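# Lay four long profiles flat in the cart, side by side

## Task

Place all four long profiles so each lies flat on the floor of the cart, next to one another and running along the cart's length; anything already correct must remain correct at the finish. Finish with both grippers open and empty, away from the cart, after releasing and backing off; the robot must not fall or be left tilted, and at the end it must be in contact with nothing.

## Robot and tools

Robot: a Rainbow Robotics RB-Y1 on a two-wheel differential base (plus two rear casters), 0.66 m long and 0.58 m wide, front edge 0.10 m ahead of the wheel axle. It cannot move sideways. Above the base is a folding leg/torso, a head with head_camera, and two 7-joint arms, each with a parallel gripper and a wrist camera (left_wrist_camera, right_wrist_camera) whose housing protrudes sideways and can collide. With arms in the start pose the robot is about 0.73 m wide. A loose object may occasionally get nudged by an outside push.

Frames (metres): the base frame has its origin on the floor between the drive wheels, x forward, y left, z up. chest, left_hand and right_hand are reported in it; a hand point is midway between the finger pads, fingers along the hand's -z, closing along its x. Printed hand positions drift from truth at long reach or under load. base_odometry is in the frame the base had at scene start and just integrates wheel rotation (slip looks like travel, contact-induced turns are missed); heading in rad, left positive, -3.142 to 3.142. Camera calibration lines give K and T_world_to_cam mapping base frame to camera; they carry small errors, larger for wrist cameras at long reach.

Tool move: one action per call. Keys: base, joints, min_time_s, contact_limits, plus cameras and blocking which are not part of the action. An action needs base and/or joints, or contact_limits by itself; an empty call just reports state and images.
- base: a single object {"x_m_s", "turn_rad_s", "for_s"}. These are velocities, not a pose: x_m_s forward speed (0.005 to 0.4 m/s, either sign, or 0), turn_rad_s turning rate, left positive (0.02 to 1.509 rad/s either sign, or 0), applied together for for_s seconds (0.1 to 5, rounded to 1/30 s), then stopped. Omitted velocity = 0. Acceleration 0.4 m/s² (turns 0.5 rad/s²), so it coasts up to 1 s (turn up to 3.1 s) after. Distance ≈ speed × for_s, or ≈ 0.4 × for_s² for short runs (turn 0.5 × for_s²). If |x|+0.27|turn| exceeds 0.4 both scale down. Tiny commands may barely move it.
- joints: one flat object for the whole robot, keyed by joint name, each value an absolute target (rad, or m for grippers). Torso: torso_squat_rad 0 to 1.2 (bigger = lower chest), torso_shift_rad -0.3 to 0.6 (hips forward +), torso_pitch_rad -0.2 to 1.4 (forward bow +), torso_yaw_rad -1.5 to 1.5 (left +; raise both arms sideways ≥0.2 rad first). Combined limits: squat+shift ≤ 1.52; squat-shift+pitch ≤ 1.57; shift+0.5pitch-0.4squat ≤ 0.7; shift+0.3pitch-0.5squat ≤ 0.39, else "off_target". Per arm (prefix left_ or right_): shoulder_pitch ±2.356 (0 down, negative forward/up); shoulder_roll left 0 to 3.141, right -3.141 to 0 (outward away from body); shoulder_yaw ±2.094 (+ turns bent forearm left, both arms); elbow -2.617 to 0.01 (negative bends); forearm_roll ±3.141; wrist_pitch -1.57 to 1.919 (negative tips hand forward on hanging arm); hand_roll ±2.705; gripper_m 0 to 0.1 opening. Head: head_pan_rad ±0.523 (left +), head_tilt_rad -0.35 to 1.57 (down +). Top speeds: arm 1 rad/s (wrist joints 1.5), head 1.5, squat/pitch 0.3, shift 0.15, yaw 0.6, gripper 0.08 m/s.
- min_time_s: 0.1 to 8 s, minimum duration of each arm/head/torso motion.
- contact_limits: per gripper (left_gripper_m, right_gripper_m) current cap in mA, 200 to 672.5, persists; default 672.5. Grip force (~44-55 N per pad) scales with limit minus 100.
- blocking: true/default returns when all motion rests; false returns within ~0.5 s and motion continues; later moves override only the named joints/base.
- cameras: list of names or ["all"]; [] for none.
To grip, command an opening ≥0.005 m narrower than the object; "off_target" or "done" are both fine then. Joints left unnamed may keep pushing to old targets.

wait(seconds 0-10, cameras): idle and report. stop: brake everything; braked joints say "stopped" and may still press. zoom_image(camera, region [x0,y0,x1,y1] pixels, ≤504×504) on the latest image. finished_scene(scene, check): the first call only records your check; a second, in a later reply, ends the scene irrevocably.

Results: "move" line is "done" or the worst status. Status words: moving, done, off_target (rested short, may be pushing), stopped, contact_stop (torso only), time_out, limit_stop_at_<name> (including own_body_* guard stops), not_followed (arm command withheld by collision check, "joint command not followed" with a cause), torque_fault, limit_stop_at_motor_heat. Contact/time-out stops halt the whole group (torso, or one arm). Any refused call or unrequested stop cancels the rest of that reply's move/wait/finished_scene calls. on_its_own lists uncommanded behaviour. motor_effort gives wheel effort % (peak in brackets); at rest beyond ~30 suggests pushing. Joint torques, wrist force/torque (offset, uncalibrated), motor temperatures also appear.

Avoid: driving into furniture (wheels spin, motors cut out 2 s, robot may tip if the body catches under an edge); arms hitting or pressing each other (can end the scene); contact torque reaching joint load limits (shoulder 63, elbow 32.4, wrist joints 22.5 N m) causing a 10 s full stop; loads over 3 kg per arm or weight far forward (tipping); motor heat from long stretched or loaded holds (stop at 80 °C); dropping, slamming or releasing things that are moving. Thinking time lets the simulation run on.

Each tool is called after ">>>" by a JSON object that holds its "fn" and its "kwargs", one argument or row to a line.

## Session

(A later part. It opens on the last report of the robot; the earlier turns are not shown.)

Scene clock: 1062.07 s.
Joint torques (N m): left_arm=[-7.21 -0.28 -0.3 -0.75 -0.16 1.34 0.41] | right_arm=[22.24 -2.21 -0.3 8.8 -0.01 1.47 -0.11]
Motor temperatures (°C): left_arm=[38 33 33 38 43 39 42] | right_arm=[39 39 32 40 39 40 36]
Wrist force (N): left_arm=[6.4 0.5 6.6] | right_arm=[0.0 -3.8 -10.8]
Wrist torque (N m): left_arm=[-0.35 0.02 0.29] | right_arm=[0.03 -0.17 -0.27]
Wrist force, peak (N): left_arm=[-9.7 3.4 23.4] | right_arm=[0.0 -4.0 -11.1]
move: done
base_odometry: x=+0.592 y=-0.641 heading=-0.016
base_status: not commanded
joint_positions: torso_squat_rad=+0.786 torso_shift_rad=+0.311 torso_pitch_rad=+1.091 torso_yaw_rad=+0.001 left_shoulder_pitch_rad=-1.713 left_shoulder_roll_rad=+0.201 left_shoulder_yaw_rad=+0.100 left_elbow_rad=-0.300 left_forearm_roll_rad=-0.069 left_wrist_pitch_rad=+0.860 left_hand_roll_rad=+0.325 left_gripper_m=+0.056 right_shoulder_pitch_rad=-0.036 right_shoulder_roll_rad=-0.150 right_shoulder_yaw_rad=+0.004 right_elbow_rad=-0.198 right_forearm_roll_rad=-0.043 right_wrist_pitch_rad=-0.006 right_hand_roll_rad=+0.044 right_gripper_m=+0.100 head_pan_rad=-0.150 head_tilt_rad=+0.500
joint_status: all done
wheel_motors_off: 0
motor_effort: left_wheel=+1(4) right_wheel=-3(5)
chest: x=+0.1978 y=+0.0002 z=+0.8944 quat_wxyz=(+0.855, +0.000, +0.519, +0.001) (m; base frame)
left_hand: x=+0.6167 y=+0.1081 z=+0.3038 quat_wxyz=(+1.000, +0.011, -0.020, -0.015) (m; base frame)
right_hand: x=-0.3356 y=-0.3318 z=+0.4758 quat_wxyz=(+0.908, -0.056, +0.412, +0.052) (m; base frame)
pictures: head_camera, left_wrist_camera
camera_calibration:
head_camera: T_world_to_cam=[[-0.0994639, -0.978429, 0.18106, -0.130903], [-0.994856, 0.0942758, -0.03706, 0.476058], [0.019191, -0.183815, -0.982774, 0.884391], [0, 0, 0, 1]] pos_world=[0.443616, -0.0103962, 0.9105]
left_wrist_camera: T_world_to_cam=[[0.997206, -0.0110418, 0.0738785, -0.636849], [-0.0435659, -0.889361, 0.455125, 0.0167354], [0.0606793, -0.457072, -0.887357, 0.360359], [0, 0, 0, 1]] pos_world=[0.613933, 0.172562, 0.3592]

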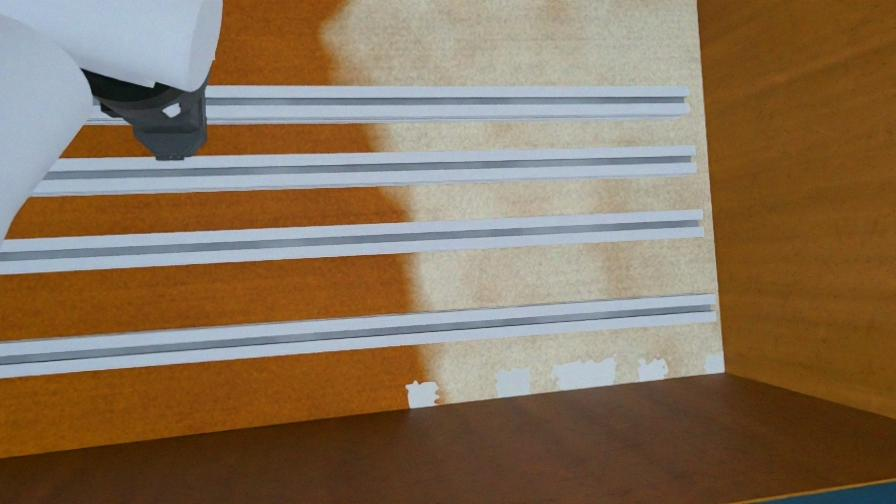

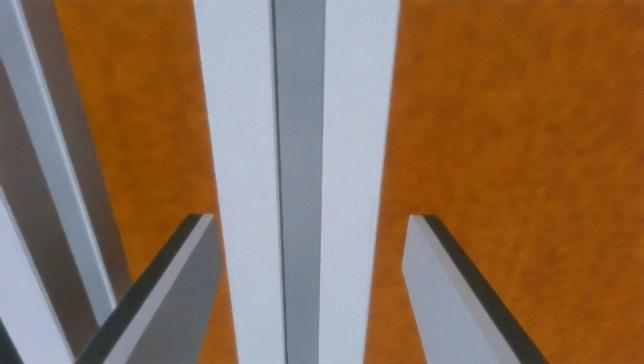

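>>> {"fn": "move", "kwargs": {
  "joints": {"torso_squat_rad":0.56},
  "cameras": ["head_camera"]
}}

>>> {"fn": "move", "kwargs": {
  "joints": {"torso_squat_rad":0.42,"torso_shift_rad":0.25,"torso_pitch_rad":0.95,"left_shoulder_pitch_rad":-1.5,"left_elbow_rad":-0.4,"left_wrist_pitch_rad":0.845},
  "cameras": ["head_camera"]
}}

>>> {"fn": "move", "kwargs": {
  "joints": {"torso_squat_rad":0.25,"torso_shift_rad":0.2,"torso_pitch_rad":0.7,"left_shoulder_pitch_rad":-1.0,"left_shoulder_roll_rad":0.043,"left_elbow_rad":-1.1,"left_forearm_roll_rad":-0.046,"left_wrist_pitch_rad":1.345,"left_hand_roll_rad":0.225,"head_pan_rad":-0.15,"head_tilt_rad":0.5},
  "min_time_s": 1.5,
  "cameras": ["head_camera"]
}}

>>> {"fn": "move", "kwargs": {
  "joints": {"head_pan_rad":0.5},
  "cameras": ["head_camera"]
}}

Scene clock: 1084.27 s.
Joint torques (N m): left_arm=[-16.08 -0.21 -0.82 -6.02 -0.04 0.36 0.34] | right_arm=[22.11 -1.59 -0.38 8.97 -0.08 1.52 -0.21]
Motor temperatures (°C): left_arm=[37 33 33 38 43 39 42] | right_arm=[39 39 32 40 39 40 36]
Wrist force (N): left_arm=[-1.1 -0.2 -8.1] | right_arm=[-0.3 -3.9 -10.3]
Wrist torque (N m): left_arm=[-0.22 -0.25 0.23] | right_arm=[0.04 -0.20 -0.28]
Wrist force, peak (N): left_arm=[7.3 0.7 8.1] | right_arm=[-0.1 -4.3 -10.9]
move: done
base_odometry: x=+0.592 y=-0.641 heading=-0.016
base_status: not commanded
joint_positions: torso_squat_rad=+0.560 torso_shift_rad=+0.311 torso_pitch_rad=+1.092 torso_yaw_rad=+0.001 left_shoulder_pitch_rad=-1.711 left_shoulder_roll_rad=+0.201 left_shoulder_yaw_rad=+0.100 left_elbow_rad=-0.299 left_forearm_roll_rad=-0.069 left_wrist_pitch_rad=+0.860 left_hand_roll_rad=+0.325 left_gripper_m=+0.056 right_shoulder_pitch_rad=-0.036 right_shoulder_roll_rad=-0.150 right_shoulder_yaw_rad=+0.004 right_elbow_rad=-0.198 right_forearm_roll_rad=-0.043 right_wrist_pitch_rad=-0.006 right_hand_roll_rad=+0.044 right_gripper_m=+0.100 head_pan_rad=-0.150 head_tilt_rad=+0.500
joint_status: all done
wheel_motors_off: 0
motor_effort: left_wheel=+1(3) right_wheel=-1(4)
chest: x=+0.2283 y=+0.0002 z=+0.9875 quat_wxyz=(+0.855, +0.000, +0.519, +0.001) (m; base frame)
left_hand: x=+0.6447 y=+0.1088 z=+0.3954 quat_wxyz=(+1.000, +0.012, -0.017, -0.015) (m; base frame)
right_hand: x=-0.3056 y=-0.3318 z=+0.5696 quat_wxyz=(+0.908, -0.056, +0.413, +0.052) (m; base frame)
pictures: head_camera
camera_calibration:
head_camera: T_world_to_cam=[[-0.099265, -0.978417, 0.181235, -0.14495], [-0.994899, 0.0942974, -0.0358455, 0.508655], [0.0179819, -0.183868, -0.982786, 0.975662], [0, 0, 0, 1]] pos_world=[0.474128, -0.0103928, 1.00337]

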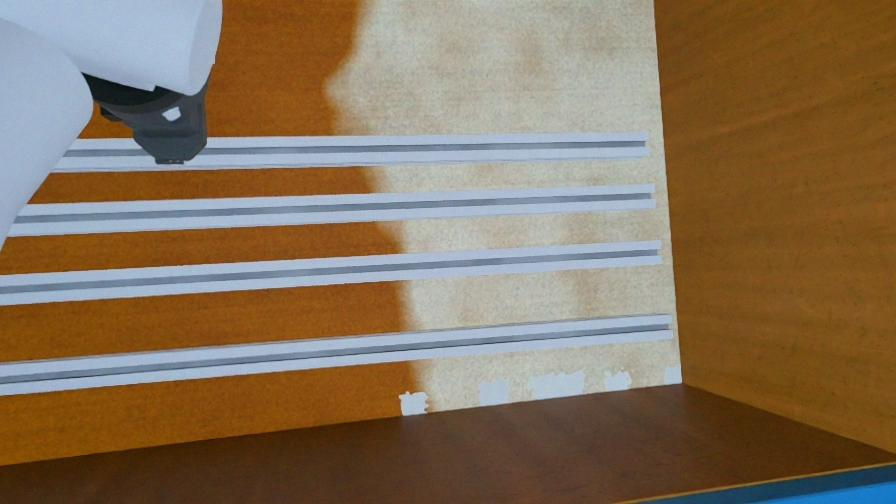

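Scene clock: 1085.60 s.
Joint torques (N m): left_arm=[-15.56 1.25 -0.81 -6.06 -0.02 -0.16 0.43] | right_arm=[19.83 -2.47 0.15 8.27 0.2 1.25 -0.04]
Motor temperatures (°C): left_arm=[37 33 33 38 43 39 42] | right_arm=[39 39 32 40 39 40 36]
Wrist force (N): left_arm=[-1.7 -0.2 -8.8] | right_arm=[-1.1 -4.0 -11.5]
Wrist torque (N m): left_arm=[-0.28 -0.25 0.28] | right_arm=[0.04 -0.26 -0.29]
Wrist force, peak (N): left_arm=[-3.0 0.6 -10.3] | right_arm=[-1.0 -4.0 -11.5]
move: done
base_odometry: x=+0.592 y=-0.641 heading=-0.016
base_status: not commanded
joint_positions: torso_squat_rad=+0.420 torso_shift_rad=+0.250 torso_pitch_rad=+0.950 torso_yaw_rad=+0.001 left_shoulder_pitch_rad=-1.500 left_shoulder_roll_rad=+0.201 left_shoulder_yaw_rad=+0.100 left_elbow_rad=-0.400 left_forearm_roll_rad=-0.069 left_wrist_pitch_rad=+0.845 left_hand_roll_rad=+0.325 left_gripper_m=+0.056 right_shoulder_pitch_rad=-0.036 right_shoulder_roll_rad=-0.150 right_shoulder_yaw_rad=+0.004 right_elbow_rad=-0.198 right_forearm_roll_rad=-0.043 right_wrist_pitch_rad=-0.006 right_hand_roll_rad=+0.044 right_gripper_m=+0.100 head_pan_rad=-0.150 head_tilt_rad=+0.500
joint_status: all done
wheel_motors_off: 0
motor_effort: left_wheel=+4(4) right_wheel=+0(5)
chest: x=+0.1818 y=+0.0003 z=+1.0798 quat_wxyz=(+0.889, +0.000, +0.457, +0.001) (m; base frame)
left_hand: x=+0.6033 y=+0.1477 z=+0.4914 quat_wxyz=(+0.999, +0.026, -0.044, +0.003) (m; base frame)
right_hand: x=-0.2874 y=-0.3318 z=+0.5904 quat_wxyz=(+0.935, -0.059, +0.347, +0.048) (m; base frame)
pictures: head_camera
camera_calibration:
head_camera: T_world_to_cam=[[-0.123973, -0.9784, 0.165424, -0.144652], [-0.979751, 0.09428, -0.176631, 0.614982], [0.157219, -0.183972, -0.970276, 1.02833], [0, 0, 0, 1]] pos_world=[0.422922, -0.0103238, 1.13032]

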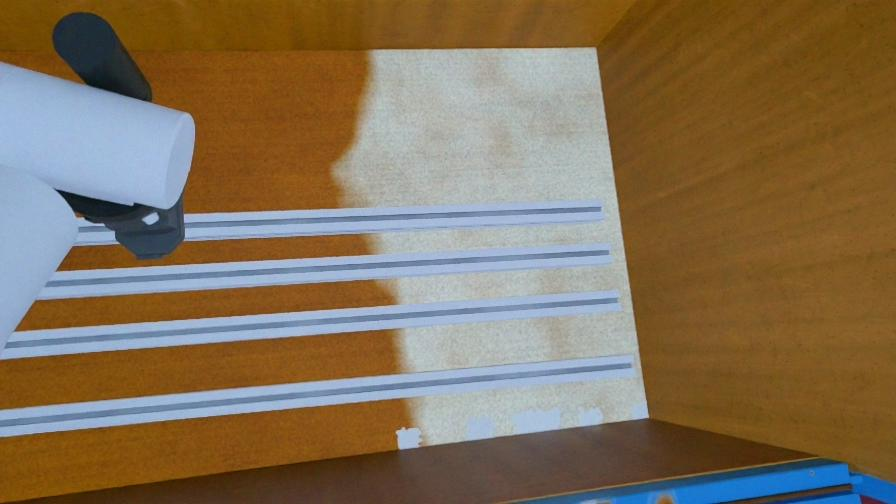

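Scene clock: 1087.43 s.
Joint torques (N m): left_arm=[-13.17 -0.63 -1.26 -8.1 -0.08 -0.24 -0.27] | right_arm=[14.8 -3.91 0.31 5.89 -0.01 0.9 -0.25]
Motor temperatures (°C): left_arm=[37 33 33 38 43 39 42] | right_arm=[39 39 32 40 39 40 36]
Wrist force (N): left_arm=[-0.3 0.5 -8.5] | right_arm=[-2.2 -3.9 -12.3]
Wrist torque (N m): left_arm=[-0.34 -0.11 0.25] | right_arm=[0.06 -0.31 -0.29]
Wrist force, peak (N): left_arm=[-1.1 0.2 -9.3] | right_arm=[-2.2 -3.9 -12.3]
move: done
base_odometry: x=+0.592 y=-0.641 heading=-0.016
base_status: not commanded
joint_positions: torso_squat_rad=+0.250 torso_shift_rad=+0.200 torso_pitch_rad=+0.700 torso_yaw_rad=+0.001 left_shoulder_pitch_rad=-1.000 left_shoulder_roll_rad=+0.043 left_shoulder_yaw_rad=+0.100 left_elbow_rad=-1.100 left_forearm_roll_rad=-0.046 left_wrist_pitch_rad=+1.345 left_hand_roll_rad=+0.225 left_gripper_m=+0.056 right_shoulder_pitch_rad=-0.036 right_shoulder_roll_rad=-0.150 right_shoulder_yaw_rad=+0.004 right_elbow_rad=-0.198 right_forearm_roll_rad=-0.043 right_wrist_pitch_rad=-0.006 right_hand_roll_rad=+0.044 right_gripper_m=+0.100 head_pan_rad=-0.150 head_tilt_rad=+0.500
joint_status: all done
wheel_motors_off: 0
motor_effort: left_wheel=+2(4) right_wheel=-4(5)
chest: x=+0.1061 y=+0.0003 z=+1.1819 quat_wxyz=(+0.939, +0.000, +0.343, +0.001) (m; base frame)
left_hand: x=+0.4905 y=+0.1262 z=+0.6688 quat_wxyz=(+1.000, -0.007, -0.004, +0.002) (m; base frame)
right_hand: x=-0.2275 y=-0.3318 z=+0.5917 quat_wxyz=(+0.971, -0.065, +0.228, +0.040) (m; base frame)
pictures: head_camera
camera_calibration:
head_camera: T_world_to_cam=[[-0.161022, -0.978401, 0.12963, -0.124684], [-0.905634, 0.0942676, -0.413451, 0.830843], [0.392301, -0.183972, -0.901252, 1.03277], [0, 0, 0, 1]] pos_world=[0.327205, -0.0103112, 1.29047]

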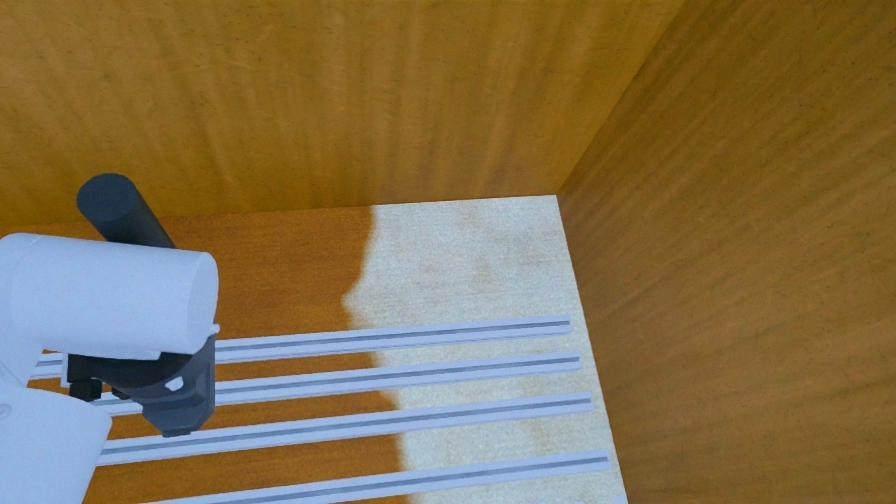

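Scene clock: 1088.53 s.
Joint torques (N m): left_arm=[-12.91 -0.23 -0.33 -8.15 0.47 -0.22 0.05] | right_arm=[14.85 -3.72 -0.38 5.81 0.08 0.8 -0.09]
Motor temperatures (°C): left_arm=[37 33 33 38 43 39 42] | right_arm=[39 39 32 40 39 40 36]
Wrist force (N): left_arm=[-0.6 0.3 -8.7] | right_arm=[-2.2 -4.0 -11.9]
Wrist torque (N m): left_arm=[-0.29 -0.15 0.24] | right_arm=[0.09 -0.29 -0.30]
Wrist force, peak (N): left_arm=[-0.7 0.4 -9.1] | right_arm=[-2.1 -4.0 -12.1]
move: done
base_odometry: x=+0.592 y=-0.641 heading=-0.016
base_status: not commanded
joint_positions: torso_squat_rad=+0.250 torso_shift_rad=+0.200 torso_pitch_rad=+0.700 torso_yaw_rad=+0.001 left_shoulder_pitch_rad=-1.000 left_shoulder_roll_rad=+0.043 left_shoulder_yaw_rad=+0.100 left_elbow_rad=-1.100 left_forearm_roll_rad=-0.046 left_wrist_pitch_rad=+1.345 left_hand_roll_rad=+0.225 left_gripper_m=+0.056 right_shoulder_pitch_rad=-0.036 right_shoulder_roll_rad=-0.150 right_shoulder_yaw_rad=+0.004 right_elbow_rad=-0.198 right_forearm_roll_rad=-0.043 right_wrist_pitch_rad=-0.006 right_hand_roll_rad=+0.044 right_gripper_m=+0.100 head_pan_rad=+0.500 head_tilt_rad=+0.500
joint_status: all done
wheel_motors_off: 0
motor_effort: left_wheel=+2(2) right_wheel=-2(4)
chest: x=+0.1061 y=+0.0003 z=+1.1819 quat_wxyz=(+0.939, +0.000, +0.343, +0.001) (m; base frame)
left_hand: x=+0.4905 y=+0.1262 z=+0.6688 quat_wxyz=(+1.000, -0.007, -0.004, +0.002) (m; base frame)
right_hand: x=-0.2275 y=-0.3318 z=+0.5917 quat_wxyz=(+0.971, -0.065, +0.228, +0.040) (m; base frame)
pictures: head_camera
camera_calibration:
head_camera: T_world_to_cam=[[0.323928, -0.904007, -0.279002, 0.292828], [-0.882995, -0.182997, -0.43224, 0.850094], [0.339692, 0.386372, -0.857511, 0.987979], [0, 0, 0, 1]] pos_world=[0.320165, 0.0385556, 1.29635]

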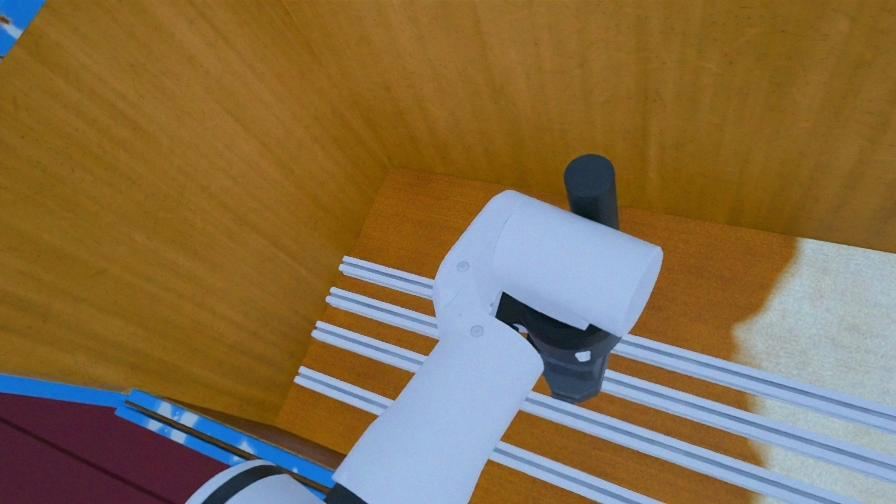

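>>> {"fn": "move", "kwargs": {
  "base": {"x_m_s":-0.24,"for_s":2.0333},
  "joints": {"head_pan_rad":0},
  "cameras": []
}}

>>> {"fn": "move", "kwargs": {
  "joints": {"torso_squat_rad":0.1,"torso_shift_rad":0,"torso_pitch_rad":0,"left_shoulder_pitch_rad":-0.4,"left_shoulder_roll_rad":0.15,"left_elbow_rad":-0.3,"left_wrist_pitch_rad":0,"left_hand_roll_rad":0},
  "min_time_s": 2,
  "cameras": ["head_camera","left_wrist_camera"]
}}

Scene clock: 1100.67 s.
Joint torques (N m): left_arm=[-13.28 -0.57 -0.97 -7.79 0.28 -0.31 -0.02] | right_arm=[14.14 -4 -0.68 5.61 0.2 0.66 -0.36]
Motor temperatures (°C): left_arm=[37 33 33 38 43 39 42] | right_arm=[39 39 32 40 39 40 36]
Wrist force (N): left_arm=[-0.3 0.6 -8.5] | right_arm=[-2.1 -4.0 -12.0]
Wrist torque (N m): left_arm=[-0.36 -0.10 0.25] | right_arm=[0.10 -0.28 -0.29]
Wrist force, peak (N): left_arm=[-0.7 0.6 -9.1] | right_arm=[-2.1 -4.2 -12.2]
move: done
base_odometry: x=+0.104 y=-0.634 heading=-0.016
base_status: done (sent for 2.03 of 2.03 s)
joint_positions: torso_squat_rad=+0.250 torso_shift_rad=+0.200 torso_pitch_rad=+0.700 torso_yaw_rad=+0.001 left_shoulder_pitch_rad=-1.000 left_shoulder_roll_rad=+0.043 left_shoulder_yaw_rad=+0.100 left_elbow_rad=-1.100 left_forearm_roll_rad=-0.046 left_wrist_pitch_rad=+1.345 left_hand_roll_rad=+0.225 left_gripper_m=+0.056 right_shoulder_pitch_rad=-0.036 right_shoulder_roll_rad=-0.150 right_shoulder_yaw_rad=+0.004 right_elbow_rad=-0.198 right_forearm_roll_rad=-0.043 right_wrist_pitch_rad=-0.006 right_hand_roll_rad=+0.044 right_gripper_m=+0.100 head_pan_rad=+0.000 head_tilt_rad=+0.500
joint_status: all done
wheel_motors_off: 0
motor_effort: left_wheel=+11(27) right_wheel=-7(28)
chest: x=+0.1061 y=+0.0003 z=+1.1819 quat_wxyz=(+0.939, +0.000, +0.343, +0.001) (m; base frame)
left_hand: x=+0.4905 y=+0.1262 z=+0.6688 quat_wxyz=(+1.000, -0.007, -0.004, +0.002) (m; base frame)
right_hand: x=-0.2275 y=-0.3318 z=+0.5917 quat_wxyz=(+0.971, -0.065, +0.228, +0.040) (m; base frame)
pictures: none
No camera images: "cameras" was empty.

Scene clock: 1103.87 s.
Joint torques (N m): left_arm=[-12.79 4.98 0.24 -5.29 0.05 -1.34 0.05] | right_arm=[-3.52 -4.99 -0.4 -1.59 0.23 -0.63 -0.21]
Motor temperatures (°C): left_arm=[37 33 33 38 43 39 42] | right_arm=[39 39 31 40 39 40 36]
Wrist force (N): left_arm=[-5.0 -1.1 -6.8] | right_arm=[-6.8 -3.4 -12.3]
Wrist torque (N m): left_arm=[-0.21 -0.43 0.24] | right_arm=[0.00 -0.61 -0.32]
Wrist force, peak (N): left_arm=[-1.4 0.3 -9.2] | right_arm=[-6.0 -3.5 -12.9]
move: done
base_odometry: x=+0.104 y=-0.634 heading=-0.015
base_status: not commanded
joint_positions: torso_squat_rad=+0.100 torso_shift_rad=+0.000 torso_pitch_rad=+0.000 torso_yaw_rad=+0.001 left_shoulder_pitch_rad=-0.400 left_shoulder_roll_rad=+0.150 left_shoulder_yaw_rad=+0.100 left_elbow_rad=-0.300 left_forearm_roll_rad=-0.046 left_wrist_pitch_rad=+0.000 left_hand_roll_rad=+0.000 left_gripper_m=+0.056 right_shoulder_pitch_rad=-0.036 right_shoulder_roll_rad=-0.150 right_shoulder_yaw_rad=+0.004 right_elbow_rad=-0.198 right_forearm_roll_rad=-0.043 right_wrist_pitch_rad=-0.006 right_hand_roll_rad=+0.044 right_gripper_m=+0.100 head_pan_rad=+0.000 head_tilt_rad=+0.500
joint_status: all done
wheel_motors_off: 0
motor_effort: left_wheel=+13(13) right_wheel=-10(11)
chest: x=-0.2280 y=+0.0003 z=+1.2864 quat_wxyz=(+1.000, +0.000, +0.000, +0.001) (m; base frame)
left_hand: x=+0.1920 y=+0.3075 z=+0.7343 quat_wxyz=(+0.938, +0.070, -0.337, -0.035) (m; base frame)
right_hand: x=-0.1029 y=-0.3318 z=+0.6201 quat_wxyz=(+0.990, -0.074, -0.119, +0.015) (m; base frame)
pictures: head_camera, left_wrist_camera
camera_calibration:
head_camera: T_world_to_cam=[[-0.0581014, -0.9983, -0.00457054, 0.000814327], [-0.435639, 0.0294732, -0.899639, 1.30432], [0.898244, -0.0502792, -0.436611, 0.775315], [0, 0, 0, 1]] pos_world=[-0.128162, 0.00135267, 1.51193]
left_wrist_camera: T_world_to_cam=[[0.748093, -0.0961249, 0.656595, -0.596833], [-0.318493, -0.920052, 0.228181, 0.208451], [0.582168, -0.379821, -0.7189, 0.611789], [0, 0, 0, 1]] pos_world=[0.156713, 0.366786, 0.784128]

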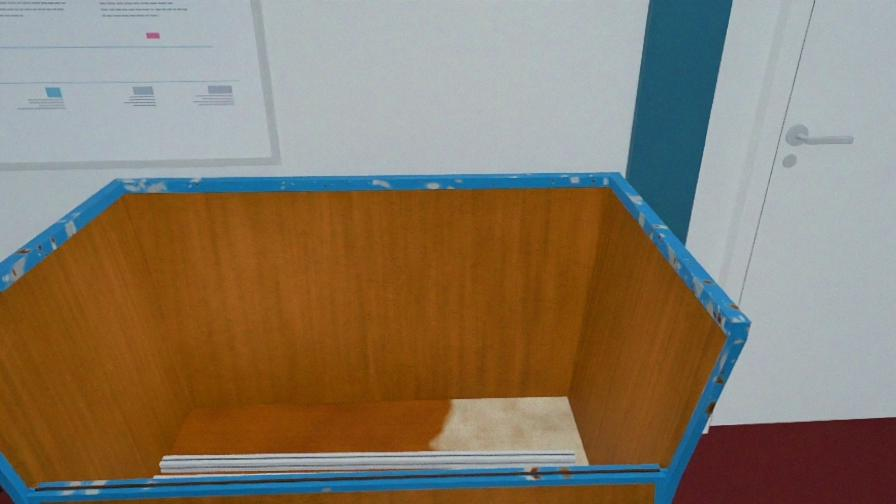

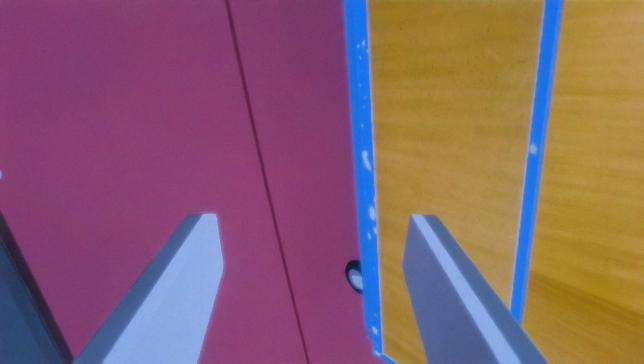

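>>> {"fn": "finished_scene", "kwargs": {
  "scene": 1,
  "check": "Close pictures after release show four profiles lying flat on the cart floor, parallel, side by side along its length, each end short of the walls, none stacked or leaning. Both left and right ends seen on the floor. Head view now still shows them low. Hands empty, left open, 0.3+ m from cart; wheel effort at rest, wrist forces at free values, upright. A slight end lift of a few mm at the walls could be missed, but ends show gaps to the walls."
}}

This call ended nothing. Check each condition that your pictures could not show: look closer or test it, and mend what is not met. Then call finished_scene again.

>>> {"fn": "wait", "kwargs": {
  "seconds": 0,
  "cameras": []
}}

Scene clock: 1110.37 s.
Joint torques (N m): left_arm=[-12.45 5.16 0.39 -5.55 -0.02 -1.22 0] | right_arm=[-3.57 -5.18 0.15 -1.79 0.14 -0.52 -0.15]
Motor temperatures (°C): left_arm=[37 33 33 38 43 39 42] | right_arm=[38 39 31 39 39 40 36]
Wrist force (N): left_arm=[-5.1 -0.9 -6.7] | right_arm=[-6.6 -3.5 -12.5]
Wrist torque (N m): left_arm=[-0.22 -0.49 0.24] | right_arm=[-0.01 -0.60 -0.33]
Wrist force, peak (N): left_arm=[-5.1 -1.3 -7.1] | right_arm=[-6.7 -3.6 -12.5]
base_odometry: x=+0.104 y=-0.634 heading=-0.015
base_status: not commanded
joint_positions: torso_squat_rad=+0.100 torso_shift_rad=+0.000 torso_pitch_rad=+0.000 torso_yaw_rad=+0.001 left_shoulder_pitch_rad=-0.400 left_shoulder_roll_rad=+0.150 left_shoulder_yaw_rad=+0.100 left_elbow_rad=-0.300 left_forearm_roll_rad=-0.046 left_wrist_pitch_rad=+0.000 left_hand_roll_rad=+0.000 left_gripper_m=+0.056 right_shoulder_pitch_rad=-0.036 right_shoulder_roll_rad=-0.150 right_shoulder_yaw_rad=+0.004 right_elbow_rad=-0.198 right_forearm_roll_rad=-0.043 right_wrist_pitch_rad=-0.006 right_hand_roll_rad=+0.044 right_gripper_m=+0.100 head_pan_rad=+0.000 head_tilt_rad=+0.500
joint_status: all done
wheel_motors_off: 0
motor_effort: left_wheel=+13(13) right_wheel=-10(11)
chest: x=-0.2280 y=+0.0003 z=+1.2864 quat_wxyz=(+1.000, +0.000, +0.000, +0.001) (m; base frame)
left_hand: x=+0.1920 y=+0.3075 z=+0.7343 quat_wxyz=(+0.938, +0.070, -0.337, -0.035) (m; base frame)
right_hand: x=-0.1029 y=-0.3318 z=+0.6201 quat_wxyz=(+0.990, -0.074, -0.119, +0.015) (m; base frame)
pictures: none
No camera images: "cameras" was empty.

>>> {"fn": "finished_scene", "kwargs": {
  "scene": 1,
  "check": "Unchanged: four profiles flat on cart floor side by side, both ends seen low and clear of the walls in the close-up pictures; hands empty, robot upright, off the cart and touching nothing."
}}

The scene is finished: the task was done.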